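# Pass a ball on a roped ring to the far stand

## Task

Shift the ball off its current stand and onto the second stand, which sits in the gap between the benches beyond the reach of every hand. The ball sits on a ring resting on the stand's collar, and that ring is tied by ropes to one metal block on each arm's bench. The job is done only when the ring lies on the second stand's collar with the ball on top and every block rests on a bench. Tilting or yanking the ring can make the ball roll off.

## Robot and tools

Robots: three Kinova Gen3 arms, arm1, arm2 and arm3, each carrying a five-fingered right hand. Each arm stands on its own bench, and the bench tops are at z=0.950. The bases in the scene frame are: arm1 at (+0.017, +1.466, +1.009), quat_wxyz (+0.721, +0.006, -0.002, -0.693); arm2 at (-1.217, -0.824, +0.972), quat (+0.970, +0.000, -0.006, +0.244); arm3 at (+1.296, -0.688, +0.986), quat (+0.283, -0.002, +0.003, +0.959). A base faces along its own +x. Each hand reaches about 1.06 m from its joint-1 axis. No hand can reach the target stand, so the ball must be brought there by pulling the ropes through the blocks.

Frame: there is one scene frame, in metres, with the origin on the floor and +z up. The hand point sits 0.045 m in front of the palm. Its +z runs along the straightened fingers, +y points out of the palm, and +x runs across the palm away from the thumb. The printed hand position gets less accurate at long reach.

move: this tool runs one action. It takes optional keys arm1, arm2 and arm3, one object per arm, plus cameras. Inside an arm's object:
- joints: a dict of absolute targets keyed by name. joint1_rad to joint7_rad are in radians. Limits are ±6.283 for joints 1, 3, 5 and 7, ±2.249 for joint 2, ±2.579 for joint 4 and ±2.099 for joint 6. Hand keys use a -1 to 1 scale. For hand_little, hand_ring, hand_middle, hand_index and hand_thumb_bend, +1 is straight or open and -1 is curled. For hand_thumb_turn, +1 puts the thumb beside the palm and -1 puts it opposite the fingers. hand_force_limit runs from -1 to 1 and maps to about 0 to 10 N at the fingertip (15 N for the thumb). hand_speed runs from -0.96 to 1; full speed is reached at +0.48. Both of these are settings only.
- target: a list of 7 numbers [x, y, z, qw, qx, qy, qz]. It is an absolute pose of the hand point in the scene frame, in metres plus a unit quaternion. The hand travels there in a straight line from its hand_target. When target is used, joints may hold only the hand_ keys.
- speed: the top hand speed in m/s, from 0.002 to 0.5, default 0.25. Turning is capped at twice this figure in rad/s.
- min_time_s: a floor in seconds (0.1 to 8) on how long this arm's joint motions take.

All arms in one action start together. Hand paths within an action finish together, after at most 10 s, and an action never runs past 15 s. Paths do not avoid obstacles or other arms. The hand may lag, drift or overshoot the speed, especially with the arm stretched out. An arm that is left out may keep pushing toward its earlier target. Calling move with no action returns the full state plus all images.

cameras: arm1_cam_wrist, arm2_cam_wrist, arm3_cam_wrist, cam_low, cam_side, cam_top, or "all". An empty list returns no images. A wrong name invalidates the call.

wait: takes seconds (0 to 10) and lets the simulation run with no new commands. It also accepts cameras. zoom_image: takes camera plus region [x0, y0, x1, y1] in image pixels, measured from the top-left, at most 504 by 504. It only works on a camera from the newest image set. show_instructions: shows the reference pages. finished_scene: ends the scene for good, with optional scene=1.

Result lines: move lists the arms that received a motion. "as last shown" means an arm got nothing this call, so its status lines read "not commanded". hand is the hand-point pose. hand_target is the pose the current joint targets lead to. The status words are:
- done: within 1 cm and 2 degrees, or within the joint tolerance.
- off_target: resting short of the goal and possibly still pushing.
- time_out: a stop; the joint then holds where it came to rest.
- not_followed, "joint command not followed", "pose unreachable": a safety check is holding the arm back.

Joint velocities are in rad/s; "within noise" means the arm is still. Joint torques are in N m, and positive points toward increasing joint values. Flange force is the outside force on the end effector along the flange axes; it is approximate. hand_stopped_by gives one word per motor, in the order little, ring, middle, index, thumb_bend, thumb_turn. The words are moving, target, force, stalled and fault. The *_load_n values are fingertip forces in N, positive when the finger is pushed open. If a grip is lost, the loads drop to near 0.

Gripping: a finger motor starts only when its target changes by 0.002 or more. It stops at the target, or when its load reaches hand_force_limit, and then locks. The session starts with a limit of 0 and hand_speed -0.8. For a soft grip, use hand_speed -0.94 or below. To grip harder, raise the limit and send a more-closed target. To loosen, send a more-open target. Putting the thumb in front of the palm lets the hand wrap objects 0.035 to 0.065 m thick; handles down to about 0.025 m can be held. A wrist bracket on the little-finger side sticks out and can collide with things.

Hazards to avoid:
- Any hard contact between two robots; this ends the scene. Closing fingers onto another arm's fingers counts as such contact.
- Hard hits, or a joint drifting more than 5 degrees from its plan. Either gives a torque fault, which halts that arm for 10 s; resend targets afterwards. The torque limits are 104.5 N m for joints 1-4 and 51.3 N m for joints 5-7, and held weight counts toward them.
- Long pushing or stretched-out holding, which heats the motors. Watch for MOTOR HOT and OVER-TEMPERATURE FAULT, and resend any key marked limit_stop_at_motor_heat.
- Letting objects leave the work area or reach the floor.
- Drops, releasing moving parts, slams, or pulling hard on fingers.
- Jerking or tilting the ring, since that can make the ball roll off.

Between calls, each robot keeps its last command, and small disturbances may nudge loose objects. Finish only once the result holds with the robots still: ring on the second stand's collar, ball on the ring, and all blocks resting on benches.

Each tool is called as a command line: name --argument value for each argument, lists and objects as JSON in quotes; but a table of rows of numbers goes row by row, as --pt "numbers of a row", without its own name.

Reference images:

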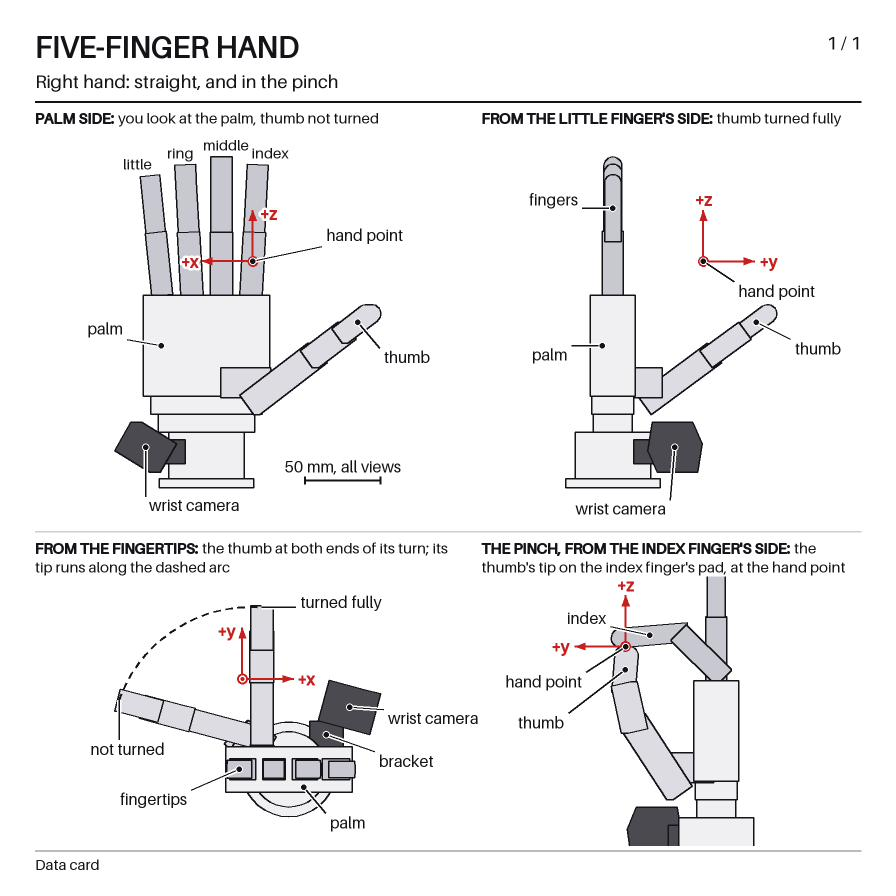

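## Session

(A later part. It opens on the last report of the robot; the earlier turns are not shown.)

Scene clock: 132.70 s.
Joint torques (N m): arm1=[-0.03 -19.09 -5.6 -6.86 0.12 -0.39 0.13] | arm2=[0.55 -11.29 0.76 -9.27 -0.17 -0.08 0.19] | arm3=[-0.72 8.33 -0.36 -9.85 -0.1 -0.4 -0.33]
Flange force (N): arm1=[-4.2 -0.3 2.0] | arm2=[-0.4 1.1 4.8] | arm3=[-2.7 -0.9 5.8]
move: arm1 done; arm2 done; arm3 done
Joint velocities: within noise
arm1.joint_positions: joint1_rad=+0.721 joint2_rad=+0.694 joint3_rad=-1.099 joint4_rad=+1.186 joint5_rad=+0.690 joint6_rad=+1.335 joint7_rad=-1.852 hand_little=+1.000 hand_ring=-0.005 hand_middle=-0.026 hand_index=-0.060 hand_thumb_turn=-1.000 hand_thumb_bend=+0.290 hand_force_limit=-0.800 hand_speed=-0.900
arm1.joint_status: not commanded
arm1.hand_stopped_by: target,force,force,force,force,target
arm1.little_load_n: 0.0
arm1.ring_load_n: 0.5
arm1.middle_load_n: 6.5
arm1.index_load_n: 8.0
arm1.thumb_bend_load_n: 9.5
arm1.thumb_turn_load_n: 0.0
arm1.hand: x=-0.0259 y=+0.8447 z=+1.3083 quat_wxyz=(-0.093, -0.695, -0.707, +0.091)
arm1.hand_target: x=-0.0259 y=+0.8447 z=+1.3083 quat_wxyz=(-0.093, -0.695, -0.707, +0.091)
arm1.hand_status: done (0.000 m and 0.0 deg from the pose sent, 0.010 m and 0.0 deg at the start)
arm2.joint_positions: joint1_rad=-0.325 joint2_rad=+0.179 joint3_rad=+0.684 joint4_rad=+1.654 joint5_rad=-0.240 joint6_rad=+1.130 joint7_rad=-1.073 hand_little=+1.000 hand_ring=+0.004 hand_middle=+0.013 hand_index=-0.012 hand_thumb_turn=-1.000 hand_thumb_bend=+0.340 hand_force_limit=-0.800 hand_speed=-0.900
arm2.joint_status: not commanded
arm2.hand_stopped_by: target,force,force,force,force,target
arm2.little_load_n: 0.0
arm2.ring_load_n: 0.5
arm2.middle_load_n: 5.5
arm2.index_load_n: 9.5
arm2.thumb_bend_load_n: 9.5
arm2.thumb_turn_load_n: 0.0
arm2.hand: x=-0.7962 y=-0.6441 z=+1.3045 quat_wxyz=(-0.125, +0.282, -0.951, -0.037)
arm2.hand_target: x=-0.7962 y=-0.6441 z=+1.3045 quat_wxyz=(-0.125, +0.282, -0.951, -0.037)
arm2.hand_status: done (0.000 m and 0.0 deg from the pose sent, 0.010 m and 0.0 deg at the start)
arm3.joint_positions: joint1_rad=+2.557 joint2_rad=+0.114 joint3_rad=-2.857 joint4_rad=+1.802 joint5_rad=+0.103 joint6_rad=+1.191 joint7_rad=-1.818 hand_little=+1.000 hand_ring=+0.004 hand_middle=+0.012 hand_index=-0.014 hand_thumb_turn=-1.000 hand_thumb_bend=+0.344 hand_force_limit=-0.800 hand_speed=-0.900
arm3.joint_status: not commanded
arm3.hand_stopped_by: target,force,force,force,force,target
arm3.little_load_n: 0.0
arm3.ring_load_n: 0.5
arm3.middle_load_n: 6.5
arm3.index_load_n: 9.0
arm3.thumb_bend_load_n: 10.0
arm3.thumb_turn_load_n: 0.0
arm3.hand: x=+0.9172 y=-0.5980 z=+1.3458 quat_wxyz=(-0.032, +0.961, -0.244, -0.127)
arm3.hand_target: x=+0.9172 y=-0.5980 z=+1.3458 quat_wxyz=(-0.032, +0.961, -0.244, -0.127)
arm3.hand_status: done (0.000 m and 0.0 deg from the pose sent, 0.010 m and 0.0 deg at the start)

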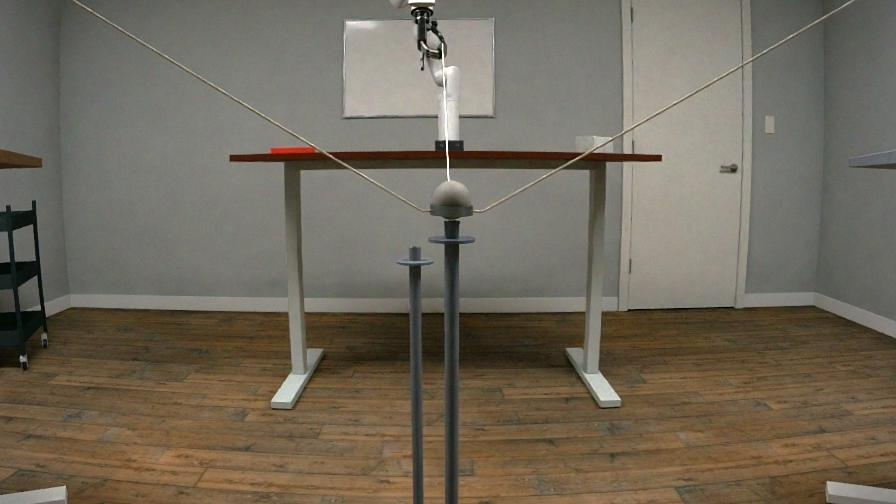

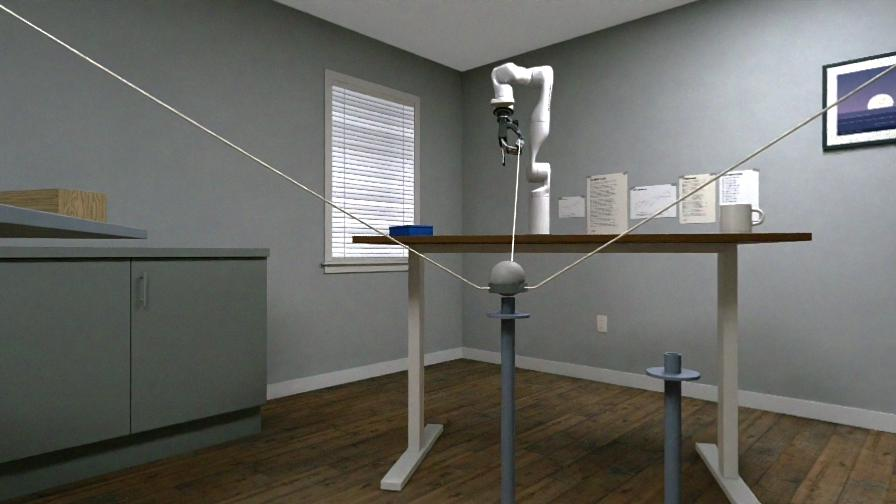

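move --arm1 '{"target": [-0.0255, 0.8447, 1.3013, 0.0931, 0.6949, 0.7072, -0.0915], "speed": 0.01}' --arm2 '{"target": [-0.7958, -0.6441, 1.2975, 0.1251, -0.2816, 0.9506, 0.0371], "speed": 0.01}' --arm3 '{"target": [0.9176, -0.5980, 1.3388, 0.0321, -0.9609, 0.2441, 0.1265], "speed": 0.01}' --cameras '["cam_low", "cam_side"]'

zoom_image --camera "cam_low" --region '[410, 160, 490, 250]'

zoom_image --camera "cam_side" --region '[465, 240, 555, 340]'

Scene clock: 134.40 s.
Joint torques (N m): arm1=[-0.06 -18.88 -5.49 -6.95 0.22 -0.6 0.09] | arm2=[0.53 -11.04 0.64 -9.34 -0.23 -0.28 0.1] | arm3=[-0.58 8.05 -0.25 -9.88 -0.04 -0.59 -0.41]
Flange force (N): arm1=[-3.6 -0.3 1.3] | arm2=[0.6 1.1 4.0] | arm3=[-2.0 -1.0 5.0]
move: arm1 done; arm2 done; arm3 done
Joint velocities: within noise
arm1.joint_positions: joint1_rad=+0.723 joint2_rad=+0.698 joint3_rad=-1.097 joint4_rad=+1.204 joint5_rad=+0.694 joint6_rad=+1.317 joint7_rad=-1.859 hand_little=+1.000 hand_ring=-0.005 hand_middle=-0.026 hand_index=-0.060 hand_thumb_turn=-1.000 hand_thumb_bend=+0.290 hand_force_limit=-0.800 hand_speed=-0.900
arm1.joint_status: not commanded
arm1.hand_stopped_by: target,force,force,force,force,target
arm1.little_load_n: 0.0
arm1.ring_load_n: 0.5
arm1.middle_load_n: 6.5
arm1.index_load_n: 8.0
arm1.thumb_bend_load_n: 10.0
arm1.thumb_turn_load_n: 0.0
arm1.hand: x=-0.0255 y=+0.8447 z=+1.3013 quat_wxyz=(-0.093, -0.695, -0.707, +0.091)
arm1.hand_target: x=-0.0255 y=+0.8447 z=+1.3013 quat_wxyz=(-0.093, -0.695, -0.707, +0.091)
arm1.hand_status: done (0.000 m and 0.0 deg from the pose sent, 0.007 m and 0.0 deg at the start)
arm2.joint_positions: joint1_rad=-0.322 joint2_rad=+0.184 joint3_rad=+0.682 joint4_rad=+1.672 joint5_rad=-0.246 joint6_rad=+1.109 joint7_rad=-1.065 hand_little=+1.000 hand_ring=+0.004 hand_middle=+0.013 hand_index=-0.012 hand_thumb_turn=-1.000 hand_thumb_bend=+0.340 hand_force_limit=-0.800 hand_speed=-0.900
arm2.joint_status: not commanded
arm2.hand_stopped_by: target,force,force,force,force,target
arm2.little_load_n: 0.0
arm2.ring_load_n: 1.5
arm2.middle_load_n: 5.5
arm2.index_load_n: 8.5
arm2.thumb_bend_load_n: 9.5
arm2.thumb_turn_load_n: 0.0
arm2.hand: x=-0.7958 y=-0.6441 z=+1.2975 quat_wxyz=(-0.125, +0.282, -0.951, -0.037)
arm2.hand_target: x=-0.7958 y=-0.6441 z=+1.2975 quat_wxyz=(-0.125, +0.282, -0.951, -0.037)
arm2.hand_status: done (0.000 m and 0.0 deg from the pose sent, 0.007 m and 0.0 deg at the start)
arm3.joint_positions: joint1_rad=+2.557 joint2_rad=+0.113 joint3_rad=-2.856 joint4_rad=+1.824 joint5_rad=+0.103 joint6_rad=+1.168 joint7_rad=-1.819 hand_little=+1.000 hand_ring=+0.004 hand_middle=+0.012 hand_index=-0.014 hand_thumb_turn=-1.000 hand_thumb_bend=+0.344 hand_force_limit=-0.800 hand_speed=-0.900
arm3.joint_status: not commanded
arm3.hand_stopped_by: target,force,force,force,force,target
arm3.little_load_n: 0.0
arm3.ring_load_n: 1.5
arm3.middle_load_n: 6.5
arm3.index_load_n: 8.5
arm3.thumb_bend_load_n: 10.0
arm3.thumb_turn_load_n: 0.0
arm3.hand: x=+0.9176 y=-0.5980 z=+1.3388 quat_wxyz=(-0.032, +0.961, -0.244, -0.127)
arm3.hand_target: x=+0.9176 y=-0.5980 z=+1.3388 quat_wxyz=(-0.032, +0.961, -0.244, -0.127)
arm3.hand_status: done (0.000 m and 0.0 deg from the pose sent, 0.007 m and 0.0 deg at the start)

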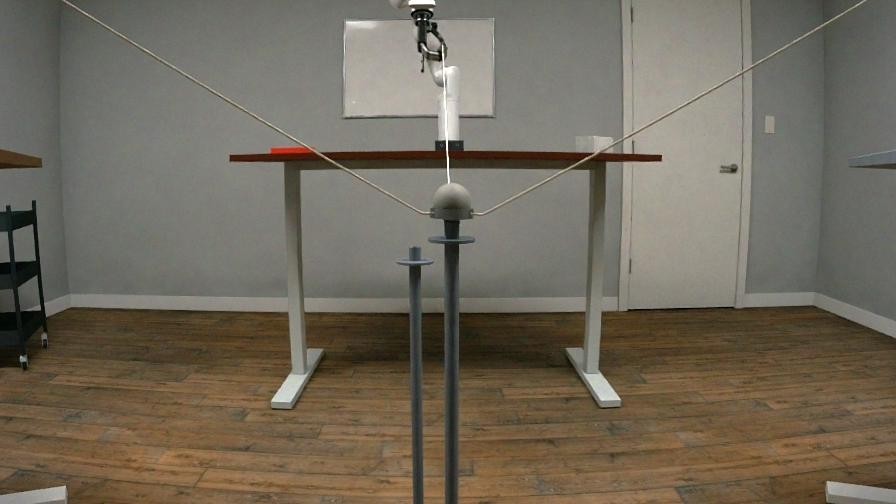

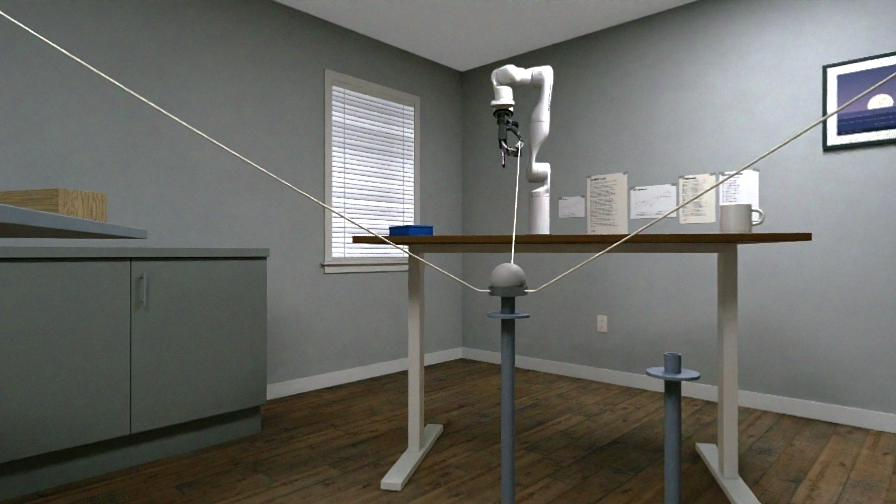

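Scaled by 5.600 from the camera's image (finer frame: 1280x720).

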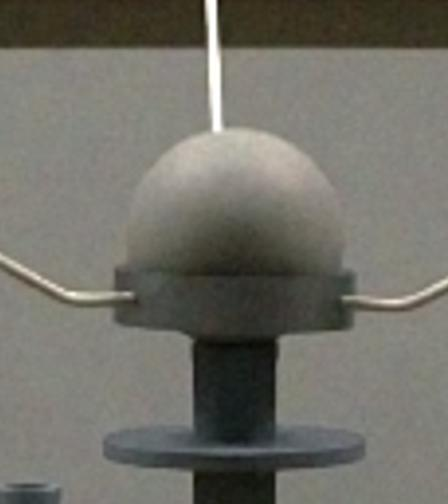

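Scaled by 5.040 from the camera's image (finer frame: 1280x720).

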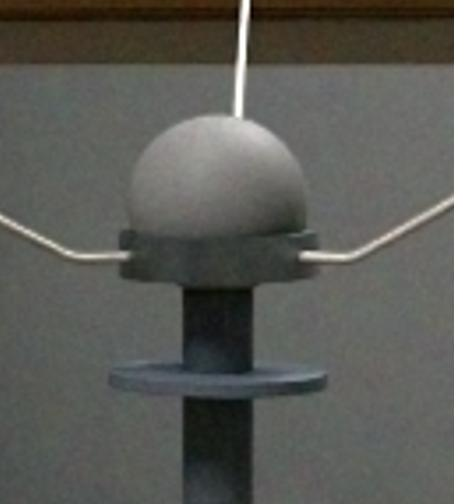

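move --arm1 '{"target": [-0.0255, 0.8447, 1.2933, 0.0931, 0.6949, 0.7072, -0.0915], "speed": 0.01}' --arm2 '{"target": [-0.7958, -0.6441, 1.2895, 0.1251, -0.2816, 0.9506, 0.0371], "speed": 0.01}' --arm3 '{"target": [0.9176, -0.5980, 1.3308, 0.0321, -0.9609, 0.2441, 0.1265], "speed": 0.01}' --cameras '["cam_low", "cam_side"]'

zoom_image --camera "cam_low" --region '[410, 160, 490, 250]'

zoom_image --camera "cam_side" --region '[465, 240, 555, 340]'

Scene clock: 139.47 s.
Joint torques (N m): arm1=[-0.04 -18.79 -5.53 -7.03 0.19 -0.63 0.06] | arm2=[0.49 -11.08 0.68 -9.3 -0.24 -0.24 0.11] | arm3=[-0.56 8.04 -0.25 -9.82 -0.02 -0.59 -0.39]
Flange force (N): arm1=[-3.1 -0.2 1.4] | arm2=[0.7 1.2 4.1] | arm3=[-2.0 -1.0 5.0]
move: arm1 done; arm2 done; arm3 done
Joint velocities: within noise
arm1.joint_positions: joint1_rad=+0.727 joint2_rad=+0.704 joint3_rad=-1.094 joint4_rad=+1.224 joint5_rad=+0.700 joint6_rad=+1.297 joint7_rad=-1.867 hand_little=+1.000 hand_ring=-0.005 hand_middle=-0.026 hand_index=-0.060 hand_thumb_turn=-1.000 hand_thumb_bend=+0.290 hand_force_limit=-0.800 hand_speed=-0.900
arm1.joint_status: not commanded
arm1.hand_stopped_by: target,force,force,force,force,target
arm1.little_load_n: 0.0
arm1.ring_load_n: 1.0
arm1.middle_load_n: 6.5
arm1.index_load_n: 7.5
arm1.thumb_bend_load_n: 9.5
arm1.thumb_turn_load_n: 0.0
arm1.hand: x=-0.0255 y=+0.8447 z=+1.2933 quat_wxyz=(-0.093, -0.695, -0.707, +0.091)
arm1.hand_target: x=-0.0255 y=+0.8447 z=+1.2933 quat_wxyz=(-0.093, -0.695, -0.707, +0.091)
arm1.hand_status: done (0.000 m and 0.0 deg from the pose sent, 0.008 m and 0.0 deg at the start)
arm2.joint_positions: joint1_rad=-0.320 joint2_rad=+0.190 joint3_rad=+0.680 joint4_rad=+1.692 joint5_rad=-0.253 joint6_rad=+1.084 joint7_rad=-1.056 hand_little=+1.000 hand_ring=+0.004 hand_middle=+0.013 hand_index=-0.012 hand_thumb_turn=-1.000 hand_thumb_bend=+0.340 hand_force_limit=-0.800 hand_speed=-0.900
arm2.joint_status: not commanded
arm2.hand_stopped_by: target,force,force,force,force,target
arm2.little_load_n: 0.0
arm2.ring_load_n: 1.0
arm2.middle_load_n: 5.5
arm2.index_load_n: 8.5
arm2.thumb_bend_load_n: 9.5
arm2.thumb_turn_load_n: 0.0
arm2.hand: x=-0.7958 y=-0.6441 z=+1.2895 quat_wxyz=(-0.125, +0.282, -0.951, -0.037)
arm2.hand_target: x=-0.7958 y=-0.6441 z=+1.2895 quat_wxyz=(-0.125, +0.282, -0.951, -0.037)
arm2.hand_status: done (0.000 m and 0.0 deg from the pose sent, 0.008 m and 0.0 deg at the start)
arm3.joint_positions: joint1_rad=+2.557 joint2_rad=+0.109 joint3_rad=-2.854 joint4_rad=+1.847 joint5_rad=+0.103 joint6_rad=+1.142 joint7_rad=-1.819 hand_little=+1.000 hand_ring=+0.004 hand_middle=+0.012 hand_index=-0.014 hand_thumb_turn=-1.000 hand_thumb_bend=+0.344 hand_force_limit=-0.800 hand_speed=-0.900
arm3.joint_status: not commanded
arm3.hand_stopped_by: target,force,force,force,force,target
arm3.little_load_n: 0.0
arm3.ring_load_n: 1.5
arm3.middle_load_n: 6.5
arm3.index_load_n: 8.0
arm3.thumb_bend_load_n: 10.5
arm3.thumb_turn_load_n: 0.0
arm3.hand: x=+0.9176 y=-0.5980 z=+1.3308 quat_wxyz=(-0.032, +0.961, -0.244, -0.127)
arm3.hand_target: x=+0.9176 y=-0.5980 z=+1.3308 quat_wxyz=(-0.032, +0.961, -0.244, -0.127)
arm3.hand_status: done (0.000 m and 0.0 deg from the pose sent, 0.008 m and 0.0 deg at the start)

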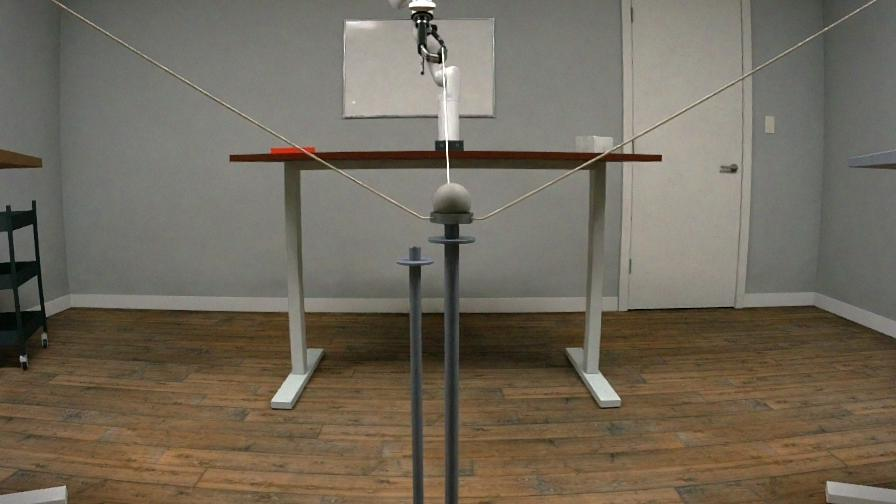

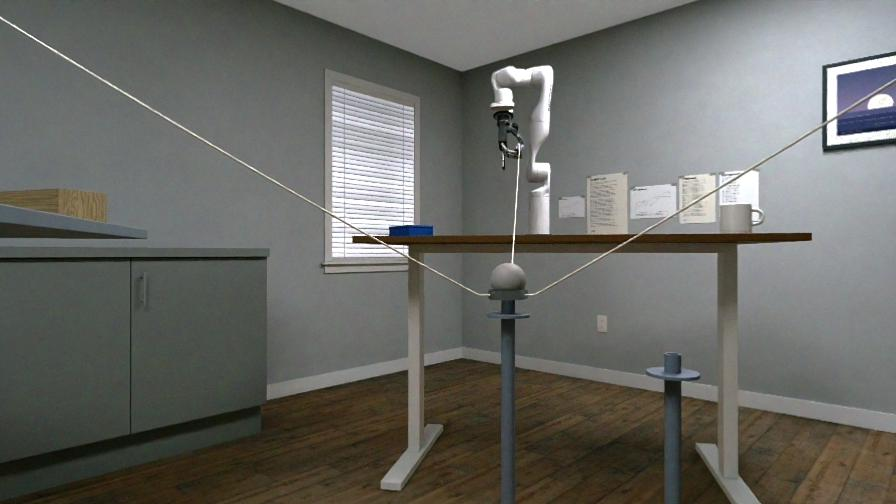

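Scaled by 5.600 from the camera's image (finer frame: 1280x720).

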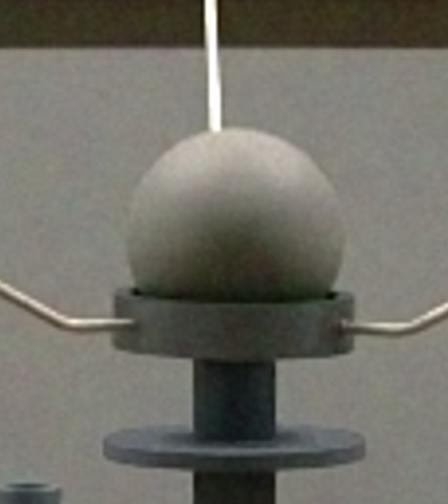

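Scaled by 5.040 from the camera's image (finer frame: 1280x720).

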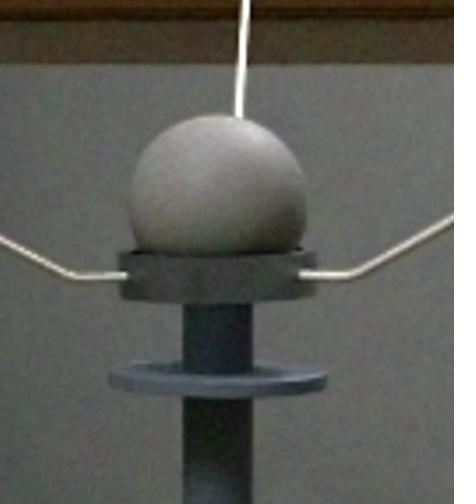

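move --arm1 '{"target": [-0.0255, 0.8447, 1.2853, 0.0931, 0.6949, 0.7072, -0.0915], "speed": 0.01}' --arm2 '{"target": [-0.7958, -0.6441, 1.2815, 0.1251, -0.2816, 0.9506, 0.0371], "speed": 0.01}' --arm3 '{"target": [0.9176, -0.5980, 1.3228, 0.0321, -0.9609, 0.2441, 0.1265], "speed": 0.01}' --cameras '["cam_low", "cam_side"]'

zoom_image --camera "cam_low" --region '[410, 160, 490, 250]'

zoom_image --camera "cam_side" --region '[465, 240, 555, 340]'

Scene clock: 141.33 s.
Joint torques (N m): arm1=[-0.1 -18.94 -5.56 -6.93 0.19 -0.59 0.16] | arm2=[0.5 -11.11 0.7 -9.18 -0.23 -0.23 0.1] | arm3=[-0.62 8.08 -0.19 -9.76 -0.02 -0.61 -0.38]
Flange force (N): arm1=[-3.2 -0.2 1.6] | arm2=[0.6 1.2 4.0] | arm3=[-1.9 -1.0 5.0]
move: arm1 done; arm2 done; arm3 done
Joint velocities: within noise
arm1.joint_positions: joint1_rad=+0.730 joint2_rad=+0.709 joint3_rad=-1.091 joint4_rad=+1.243 joint5_rad=+0.706 joint6_rad=+1.277 joint7_rad=-1.875 hand_little=+1.000 hand_ring=-0.005 hand_middle=-0.026 hand_index=-0.060 hand_thumb_turn=-1.000 hand_thumb_bend=+0.290 hand_force_limit=-0.800 hand_speed=-0.900
arm1.joint_status: not commanded
arm1.hand_stopped_by: target,force,force,force,force,target
arm1.little_load_n: 0.0
arm1.ring_load_n: 1.0
arm1.middle_load_n: 6.5
arm1.index_load_n: 7.5
arm1.thumb_bend_load_n: 9.5
arm1.thumb_turn_load_n: 0.0
arm1.hand: x=-0.0255 y=+0.8447 z=+1.2853 quat_wxyz=(-0.093, -0.695, -0.707, +0.091)
arm1.hand_target: x=-0.0255 y=+0.8447 z=+1.2853 quat_wxyz=(-0.093, -0.695, -0.707, +0.091)
arm1.hand_status: done (0.000 m and 0.0 deg from the pose sent, 0.008 m and 0.0 deg at the start)
arm2.joint_positions: joint1_rad=-0.316 joint2_rad=+0.196 joint3_rad=+0.678 joint4_rad=+1.712 joint5_rad=-0.260 joint6_rad=+1.060 joint7_rad=-1.047 hand_little=+1.000 hand_ring=+0.004 hand_middle=+0.013 hand_index=-0.012 hand_thumb_turn=-1.000 hand_thumb_bend=+0.340 hand_force_limit=-0.800 hand_speed=-0.900
arm2.joint_status: not commanded
arm2.hand_stopped_by: target,force,force,force,force,target
arm2.little_load_n: 0.0
arm2.ring_load_n: 1.0
arm2.middle_load_n: 5.5
arm2.index_load_n: 8.5
arm2.thumb_bend_load_n: 9.5
arm2.thumb_turn_load_n: 0.0
arm2.hand: x=-0.7958 y=-0.6441 z=+1.2815 quat_wxyz=(-0.125, +0.282, -0.951, -0.037)
arm2.hand_target: x=-0.7958 y=-0.6441 z=+1.2815 quat_wxyz=(-0.125, +0.282, -0.951, -0.037)
arm2.hand_status: done (0.000 m and 0.0 deg from the pose sent, 0.008 m and 0.0 deg at the start)
arm3.joint_positions: joint1_rad=+2.558 joint2_rad=+0.106 joint3_rad=-2.853 joint4_rad=+1.869 joint5_rad=+0.102 joint6_rad=+1.116 joint7_rad=-1.819 hand_little=+1.000 hand_ring=+0.004 hand_middle=+0.012 hand_index=-0.014 hand_thumb_turn=-1.000 hand_thumb_bend=+0.344 hand_force_limit=-0.800 hand_speed=-0.900
arm3.joint_status: not commanded
arm3.hand_stopped_by: target,force,force,force,force,target
arm3.little_load_n: 0.0
arm3.ring_load_n: 1.5
arm3.middle_load_n: 7.0
arm3.index_load_n: 8.0
arm3.thumb_bend_load_n: 10.0
arm3.thumb_turn_load_n: 0.0
arm3.hand: x=+0.9176 y=-0.5980 z=+1.3228 quat_wxyz=(-0.032, +0.961, -0.244, -0.127)
arm3.hand_target: x=+0.9176 y=-0.5980 z=+1.3228 quat_wxyz=(-0.032, +0.961, -0.244, -0.127)
arm3.hand_status: done (0.000 m and 0.0 deg from the pose sent, 0.008 m and 0.0 deg at the start)

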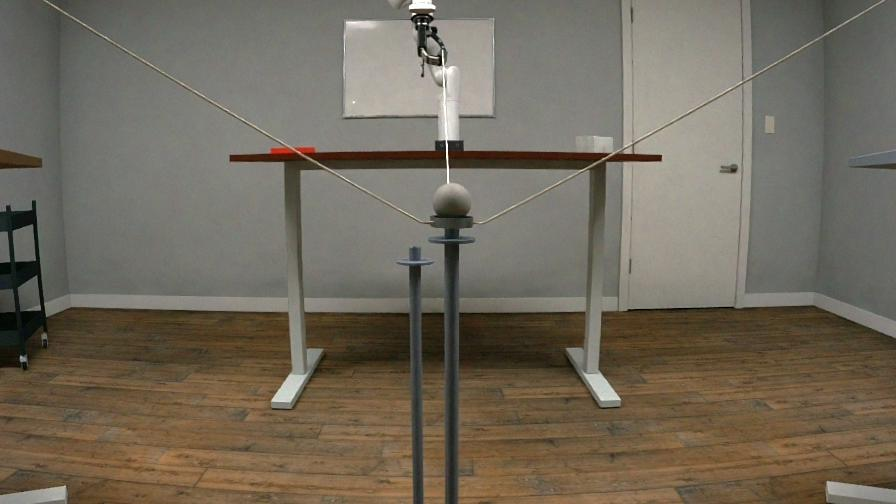

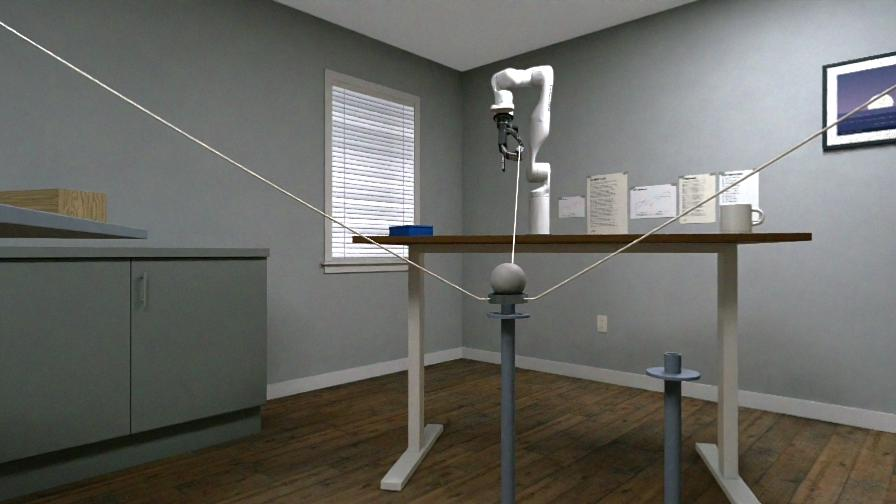

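Scaled by 5.600 from the camera's image (finer frame: 1280x720).

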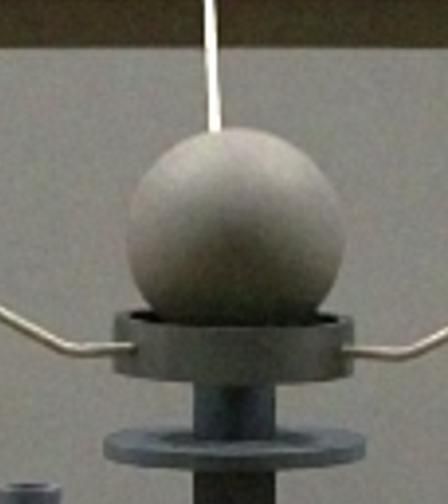

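Scaled by 5.040 from the camera's image (finer frame: 1280x720).

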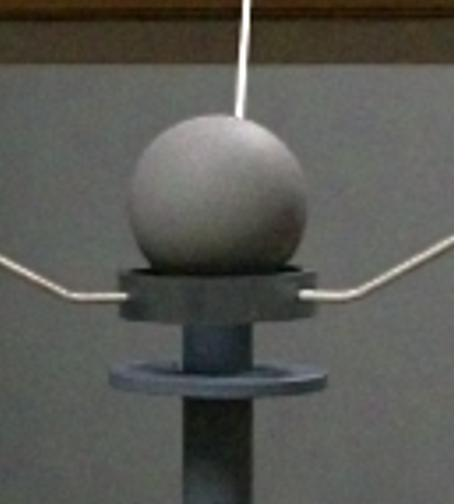

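move --arm1 '{"target": [-0.0255, 0.8447, 1.2733, 0.0931, 0.6949, 0.7072, -0.0915], "speed": 0.015}' --arm2 '{"target": [-0.7958, -0.6441, 1.2695, 0.1251, -0.2816, 0.9506, 0.0371], "speed": 0.015}' --arm3 '{"target": [0.9176, -0.5980, 1.3108, 0.0321, -0.9609, 0.2441, 0.1265], "speed": 0.015}' --cameras '["cam_low", "cam_side"]'

zoom_image --camera "cam_low" --region '[410, 160, 490, 250]'

zoom_image --camera "cam_side" --region '[465, 240, 555, 340]'

Scene clock: 143.13 s.
Joint torques (N m): arm1=[0 -18.97 -5.73 -6.87 0.24 -0.59 0.08] | arm2=[0.52 -11.29 0.7 -9.11 -0.2 -0.23 0.11] | arm3=[-0.64 8.1 -0.24 -9.68 0 -0.59 -0.41]
Flange force (N): arm1=[-3.5 -0.2 1.7] | arm2=[0.6 1.3 4.1] | arm3=[-2.0 -1.3 5.2]
move: arm1 done; arm2 done; arm3 done
Joint velocities: within noise
arm1.joint_positions: joint1_rad=+0.733 joint2_rad=+0.718 joint3_rad=-1.085 joint4_rad=+1.271 joint5_rad=+0.716 joint6_rad=+1.248 joint7_rad=-1.887 hand_little=+1.000 hand_ring=-0.005 hand_middle=-0.026 hand_index=-0.060 hand_thumb_turn=-1.000 hand_thumb_bend=+0.290 hand_force_limit=-0.800 hand_speed=-0.900
arm1.joint_status: not commanded
arm1.hand_stopped_by: target,force,force,force,force,target
arm1.little_load_n: 0.0
arm1.ring_load_n: 1.0
arm1.middle_load_n: 6.5
arm1.index_load_n: 8.0
arm1.thumb_bend_load_n: 10.0
arm1.thumb_turn_load_n: 0.0
arm1.hand: x=-0.0255 y=+0.8447 z=+1.2733 quat_wxyz=(-0.093, -0.695, -0.707, +0.092)
arm1.hand_target: x=-0.0255 y=+0.8447 z=+1.2733 quat_wxyz=(-0.093, -0.695, -0.707, +0.092)
arm1.hand_status: done (0.000 m and 0.0 deg from the pose sent, 0.012 m and 0.0 deg at the start)
arm2.joint_positions: joint1_rad=-0.311 joint2_rad=+0.206 joint3_rad=+0.674 joint4_rad=+1.742 joint5_rad=-0.273 joint6_rad=+1.024 joint7_rad=-1.033 hand_little=+1.000 hand_ring=+0.004 hand_middle=+0.013 hand_index=-0.012 hand_thumb_turn=-1.000 hand_thumb_bend=+0.340 hand_force_limit=-0.800 hand_speed=-0.900
arm2.joint_status: not commanded
arm2.hand_stopped_by: target,force,force,force,force,target
arm2.little_load_n: 0.0
arm2.ring_load_n: 1.0
arm2.middle_load_n: 5.5
arm2.index_load_n: 8.5
arm2.thumb_bend_load_n: 9.5
arm2.thumb_turn_load_n: 0.0
arm2.hand: x=-0.7958 y=-0.6441 z=+1.2695 quat_wxyz=(-0.125, +0.282, -0.951, -0.037)
arm2.hand_target: x=-0.7958 y=-0.6441 z=+1.2695 quat_wxyz=(-0.125, +0.282, -0.951, -0.037)
arm2.hand_status: done (0.000 m and 0.0 deg from the pose sent, 0.012 m and 0.0 deg at the start)
arm3.joint_positions: joint1_rad=+2.559 joint2_rad=+0.099 joint3_rad=-2.850 joint4_rad=+1.903 joint5_rad=+0.101 joint6_rad=+1.075 joint7_rad=-1.819 hand_little=+1.000 hand_ring=+0.004 hand_middle=+0.012 hand_index=-0.014 hand_thumb_turn=-1.000 hand_thumb_bend=+0.344 hand_force_limit=-0.800 hand_speed=-0.900
arm3.joint_status: not commanded
arm3.hand_stopped_by: target,force,force,force,force,target
arm3.little_load_n: 0.0
arm3.ring_load_n: 1.0
arm3.middle_load_n: 6.5
arm3.index_load_n: 8.5
arm3.thumb_bend_load_n: 10.0
arm3.thumb_turn_load_n: 0.0
arm3.hand: x=+0.9176 y=-0.5980 z=+1.3108 quat_wxyz=(-0.032, +0.961, -0.244, -0.127)
arm3.hand_target: x=+0.9176 y=-0.5980 z=+1.3108 quat_wxyz=(-0.032, +0.961, -0.244, -0.127)
arm3.hand_status: done (0.000 m and 0.0 deg from the pose sent, 0.012 m and 0.0 deg at the start)

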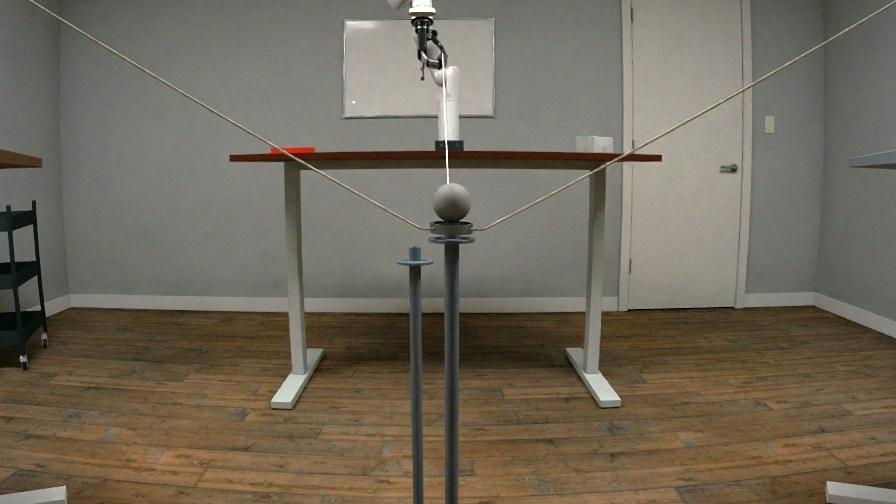

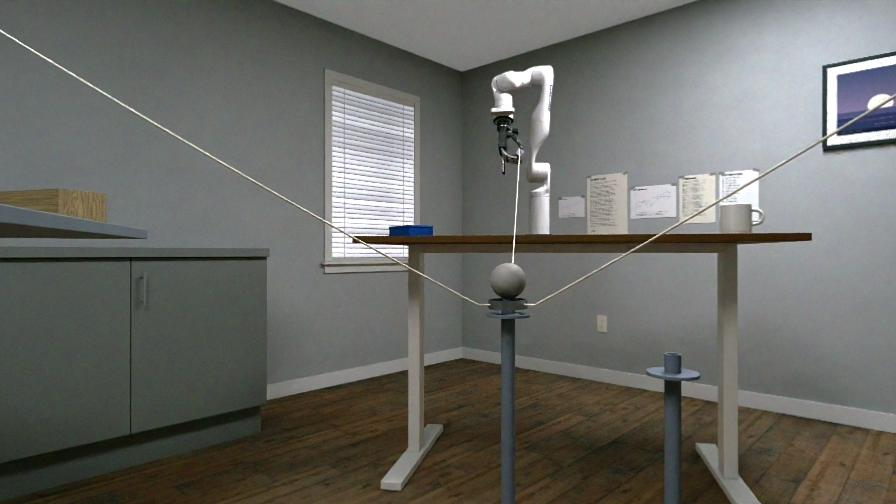

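Scaled by 5.600 from the camera's image (finer frame: 1280x720).

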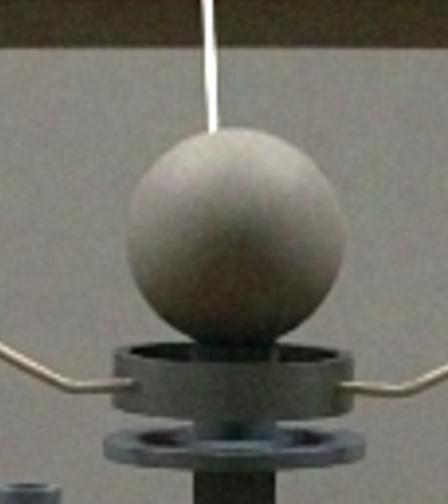

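Scaled by 5.040 from the camera's image (finer frame: 1280x720).

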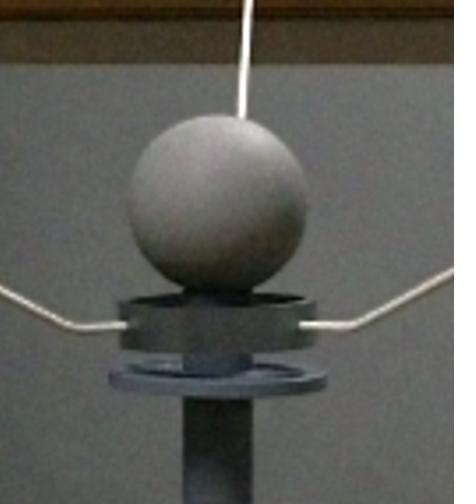

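move --arm1 '{"target": [-0.0255, 0.8447, 1.2613, 0.0931, 0.6949, 0.7072, -0.0915], "speed": 0.01}' --arm2 '{"target": [-0.7958, -0.6441, 1.2575, 0.1251, -0.2816, 0.9506, 0.0371], "speed": 0.01}' --arm3 '{"target": [0.9176, -0.5980, 1.2988, 0.0321, -0.9609, 0.2441, 0.1265], "speed": 0.01}' --cameras '["cam_low", "cam_side"]'

zoom_image --camera "cam_low" --region '[410, 160, 490, 250]'

zoom_image --camera "cam_side" --region '[465, 240, 555, 340]'

Scene clock: 145.20 s.
Joint torques (N m): arm1=[-0.07 -18.73 -5.78 -6.77 0.29 -0.65 0.06] | arm2=[0.41 -11.22 0.71 -8.99 -0.28 -0.36 0.1] | arm3=[-0.55 8.06 -0.15 -9.64 0.03 -0.68 -0.43]
Flange force (N): arm1=[-3.1 -0.2 1.2] | arm2=[0.9 1.3 3.3] | arm3=[-1.6 -1.3 5.0]
move: arm1 done; arm2 done; arm3 done
Joint velocities: within noise
arm1.joint_positions: joint1_rad=+0.736 joint2_rad=+0.728 joint3_rad=-1.079 joint4_rad=+1.297 joint5_rad=+0.726 joint6_rad=+1.219 joint7_rad=-1.899 hand_little=+1.000 hand_ring=-0.005 hand_middle=-0.026 hand_index=-0.060 hand_thumb_turn=-1.000 hand_thumb_bend=+0.290 hand_force_limit=-0.800 hand_speed=-0.900
arm1.joint_status: not commanded
arm1.hand_stopped_by: target,force,force,force,force,target
arm1.little_load_n: 0.0
arm1.ring_load_n: 1.0
arm1.middle_load_n: 6.5
arm1.index_load_n: 7.5
arm1.thumb_bend_load_n: 10.0
arm1.thumb_turn_load_n: 0.0
arm1.hand: x=-0.0255 y=+0.8447 z=+1.2613 quat_wxyz=(-0.093, -0.695, -0.707, +0.091)
arm1.hand_target: x=-0.0255 y=+0.8447 z=+1.2613 quat_wxyz=(-0.093, -0.695, -0.707, +0.091)
arm1.hand_status: done (0.000 m and 0.0 deg from the pose sent, 0.012 m and 0.0 deg at the start)
arm2.joint_positions: joint1_rad=-0.304 joint2_rad=+0.218 joint3_rad=+0.670 joint4_rad=+1.770 joint5_rad=-0.287 joint6_rad=+0.988 joint7_rad=-1.017 hand_little=+1.000 hand_ring=+0.004 hand_middle=+0.013 hand_index=-0.012 hand_thumb_turn=-1.000 hand_thumb_bend=+0.340 hand_force_limit=-0.800 hand_speed=-0.900
arm2.joint_status: not commanded
arm2.hand_stopped_by: target,force,force,force,force,target
arm2.little_load_n: 0.0
arm2.ring_load_n: 1.5
arm2.middle_load_n: 5.5
arm2.index_load_n: 8.0
arm2.thumb_bend_load_n: 10.0
arm2.thumb_turn_load_n: 0.0
arm2.hand: x=-0.7958 y=-0.6441 z=+1.2575 quat_wxyz=(-0.125, +0.282, -0.951, -0.037)
arm2.hand_target: x=-0.7958 y=-0.6441 z=+1.2575 quat_wxyz=(-0.125, +0.282, -0.951, -0.037)
arm2.hand_status: done (0.000 m and 0.0 deg from the pose sent, 0.012 m and 0.0 deg at the start)
arm3.joint_positions: joint1_rad=+2.560 joint2_rad=+0.090 joint3_rad=-2.847 joint4_rad=+1.935 joint5_rad=+0.100 joint6_rad=+1.035 joint7_rad=-1.819 hand_little=+1.000 hand_ring=+0.004 hand_middle=+0.012 hand_index=-0.014 hand_thumb_turn=-1.000 hand_thumb_bend=+0.344 hand_force_limit=-0.800 hand_speed=-0.900
arm3.joint_status: not commanded
arm3.hand_stopped_by: target,force,force,force,force,target
arm3.little_load_n: 0.0
arm3.ring_load_n: 1.5
arm3.middle_load_n: 6.5
arm3.index_load_n: 7.5
arm3.thumb_bend_load_n: 10.5
arm3.thumb_turn_load_n: -0.5
arm3.hand: x=+0.9176 y=-0.5980 z=+1.2988 quat_wxyz=(-0.032, +0.961, -0.244, -0.127)
arm3.hand_target: x=+0.9176 y=-0.5980 z=+1.2988 quat_wxyz=(-0.032, +0.961, -0.244, -0.127)
arm3.hand_status: done (0.000 m and 0.0 deg from the pose sent, 0.012 m and 0.0 deg at the start)

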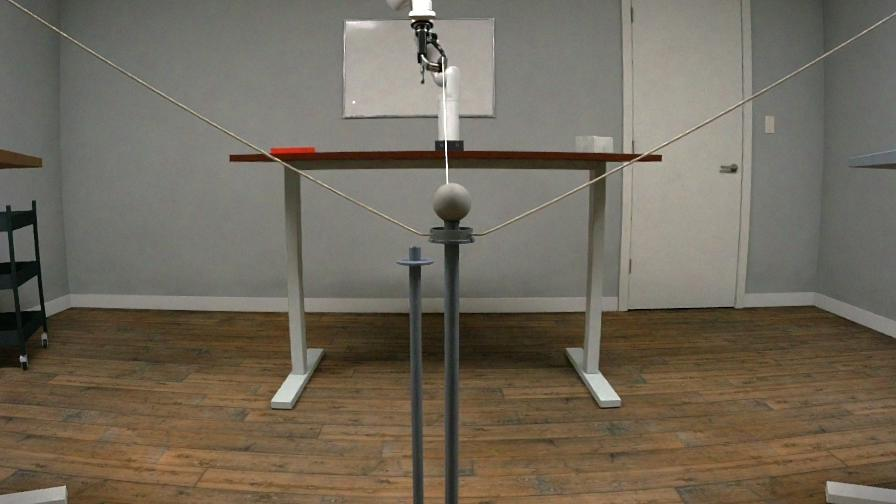

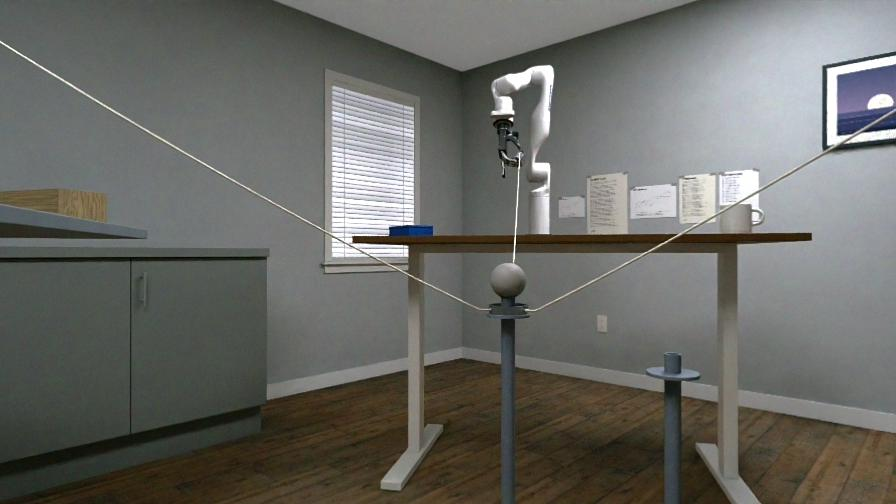

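Scaled by 5.600 from the camera's image (finer frame: 1280x720).

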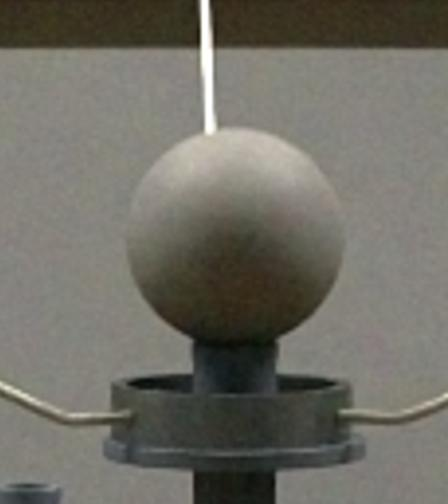

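Scaled by 5.040 from the camera's image (finer frame: 1280x720).

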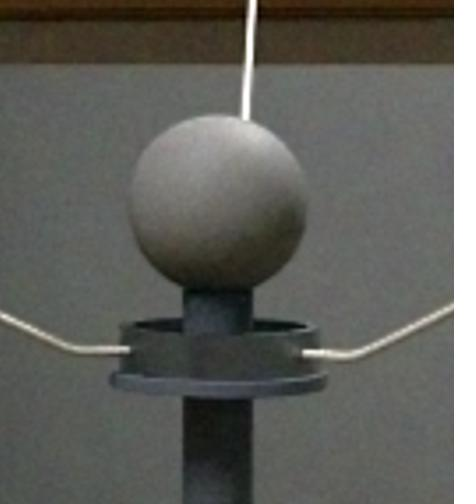

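move --arm1 '{"target": [-0.0255, 0.8440, 1.2493, 0.0931, 0.6949, 0.7072, -0.0915], "speed": 0.01}' --arm2 '{"target": [-0.7958, -0.6441, 1.2455, 0.1251, -0.2816, 0.9506, 0.0371], "speed": 0.01}' --arm3 '{"target": [0.9176, -0.5980, 1.2868, 0.0321, -0.9609, 0.2441, 0.1265], "speed": 0.01}' --cameras '["cam_low", "cam_side"]'

zoom_image --camera "cam_low" --region '[410, 160, 490, 250]'

zoom_image --camera "cam_side" --region '[465, 240, 555, 340]'

Scene clock: 147.93 s.
Joint torques (N m): arm1=[-0.06 -18.74 -5.7 -6.8 0.32 -0.71 0.05] | arm2=[0.44 -11.27 0.75 -9.01 -0.29 -0.4 0.08] | arm3=[-0.46 8.03 -0.09 -9.62 0.03 -0.71 -0.42]
Flange force (N): arm1=[-2.6 -0.1 1.0] | arm2=[1.6 1.5 3.1] | arm3=[-1.0 -1.2 5.0]
move: arm1 done; arm2 done; arm3 done
Joint velocities: within noise
arm1.joint_positions: joint1_rad=+0.736 joint2_rad=+0.739 joint3_rad=-1.072 joint4_rad=+1.319 joint5_rad=+0.738 joint6_rad=+1.192 joint7_rad=-1.911 hand_little=+1.000 hand_ring=-0.005 hand_middle=-0.026 hand_index=-0.060 hand_thumb_turn=-1.000 hand_thumb_bend=+0.290 hand_force_limit=-0.800 hand_speed=-0.900
arm1.joint_status: not commanded
arm1.hand_stopped_by: target,force,force,force,force,target
arm1.little_load_n: 0.0
arm1.ring_load_n: 1.5
arm1.middle_load_n: 6.5
arm1.index_load_n: 7.5
arm1.thumb_bend_load_n: 10.0
arm1.thumb_turn_load_n: 0.0
arm1.hand: x=-0.0255 y=+0.8440 z=+1.2493 quat_wxyz=(-0.093, -0.695, -0.707, +0.092)
arm1.hand_target: x=-0.0255 y=+0.8440 z=+1.2493 quat_wxyz=(-0.093, -0.695, -0.707, +0.092)
arm1.hand_status: done (0.000 m and 0.0 deg from the pose sent, 0.012 m and 0.0 deg at the start)
arm2.joint_positions: joint1_rad=-0.297 joint2_rad=+0.231 joint3_rad=+0.665 joint4_rad=+1.798 joint5_rad=-0.303 joint6_rad=+0.952 joint7_rad=-1.000 hand_little=+1.000 hand_ring=+0.004 hand_middle=+0.013 hand_index=-0.012 hand_thumb_turn=-1.000 hand_thumb_bend=+0.340 hand_force_limit=-0.800 hand_speed=-0.900
arm2.joint_status: not commanded
arm2.hand_stopped_by: target,force,force,force,force,target
arm2.little_load_n: 0.0
arm2.ring_load_n: 1.5
arm2.middle_load_n: 5.0
arm2.index_load_n: 7.5
arm2.thumb_bend_load_n: 10.0
arm2.thumb_turn_load_n: 0.0
arm2.hand: x=-0.7958 y=-0.6441 z=+1.2455 quat_wxyz=(-0.125, +0.282, -0.951, -0.037)
arm2.hand_target: x=-0.7958 y=-0.6441 z=+1.2455 quat_wxyz=(-0.125, +0.282, -0.951, -0.037)
arm2.hand_status: done (0.000 m and 0.0 deg from the pose sent, 0.012 m and 0.0 deg at the start)
arm3.joint_positions: joint1_rad=+2.561 joint2_rad=+0.080 joint3_rad=-2.844 joint4_rad=+1.967 joint5_rad=+0.098 joint6_rad=+0.993 joint7_rad=-1.817 hand_little=+1.000 hand_ring=+0.004 hand_middle=+0.012 hand_index=-0.014 hand_thumb_turn=-1.000 hand_thumb_bend=+0.344 hand_force_limit=-0.800 hand_speed=-0.900
arm3.joint_status: not commanded
arm3.hand_stopped_by: target,force,force,force,force,target
arm3.little_load_n: 0.0
arm3.ring_load_n: 1.5
arm3.middle_load_n: 6.5
arm3.index_load_n: 7.5
arm3.thumb_bend_load_n: 10.5
arm3.thumb_turn_load_n: -0.5
arm3.hand: x=+0.9176 y=-0.5980 z=+1.2868 quat_wxyz=(-0.032, +0.961, -0.244, -0.127)
arm3.hand_target: x=+0.9176 y=-0.5980 z=+1.2868 quat_wxyz=(-0.032, +0.961, -0.244, -0.127)
arm3.hand_status: done (0.000 m and 0.0 deg from the pose sent, 0.012 m and 0.0 deg at the start)

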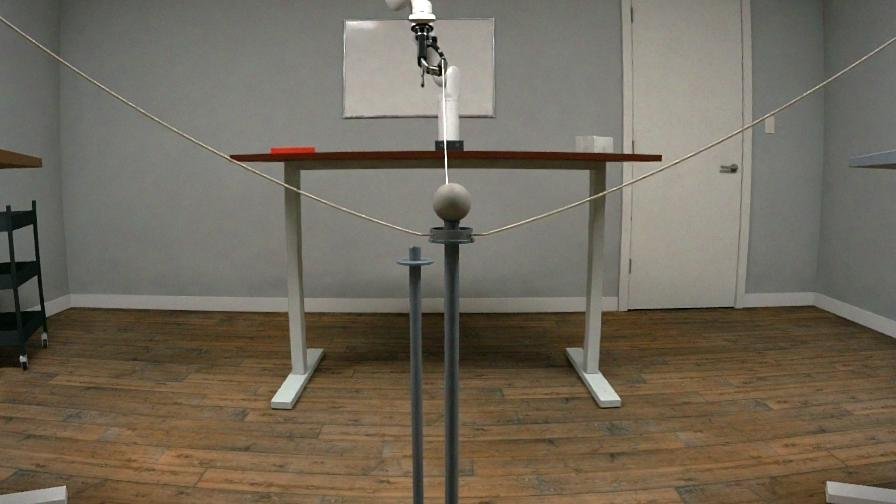

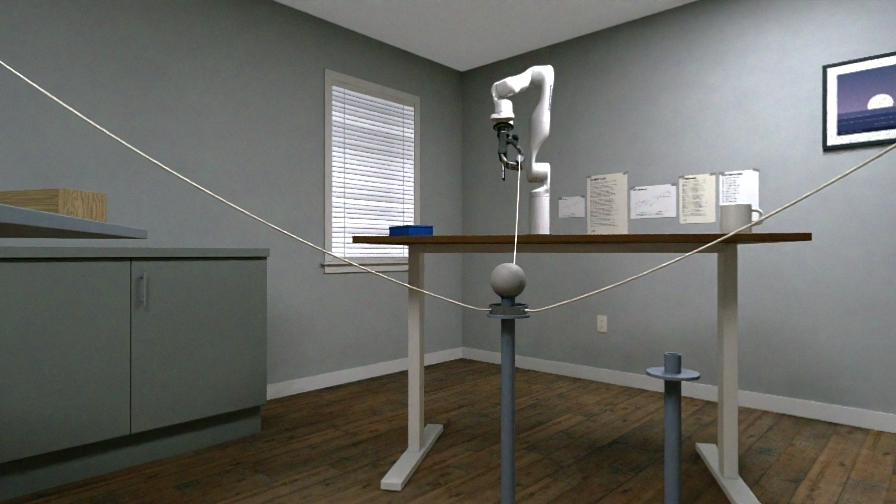

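Scaled by 5.600 from the camera's image (finer frame: 1280x720).

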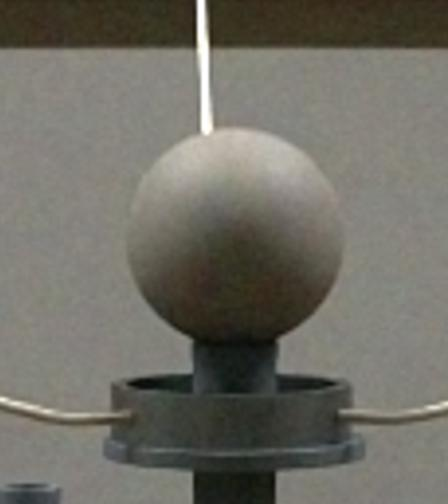

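Scaled by 5.040 from the camera's image (finer frame: 1280x720).

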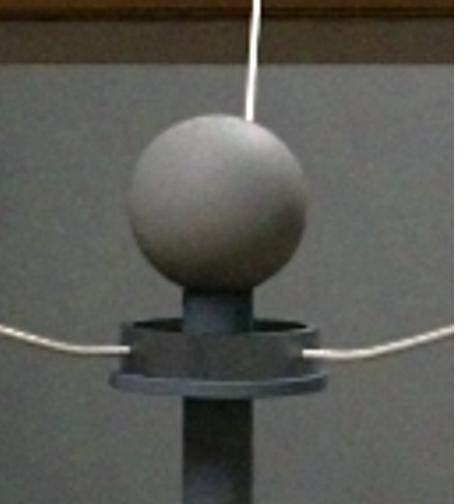

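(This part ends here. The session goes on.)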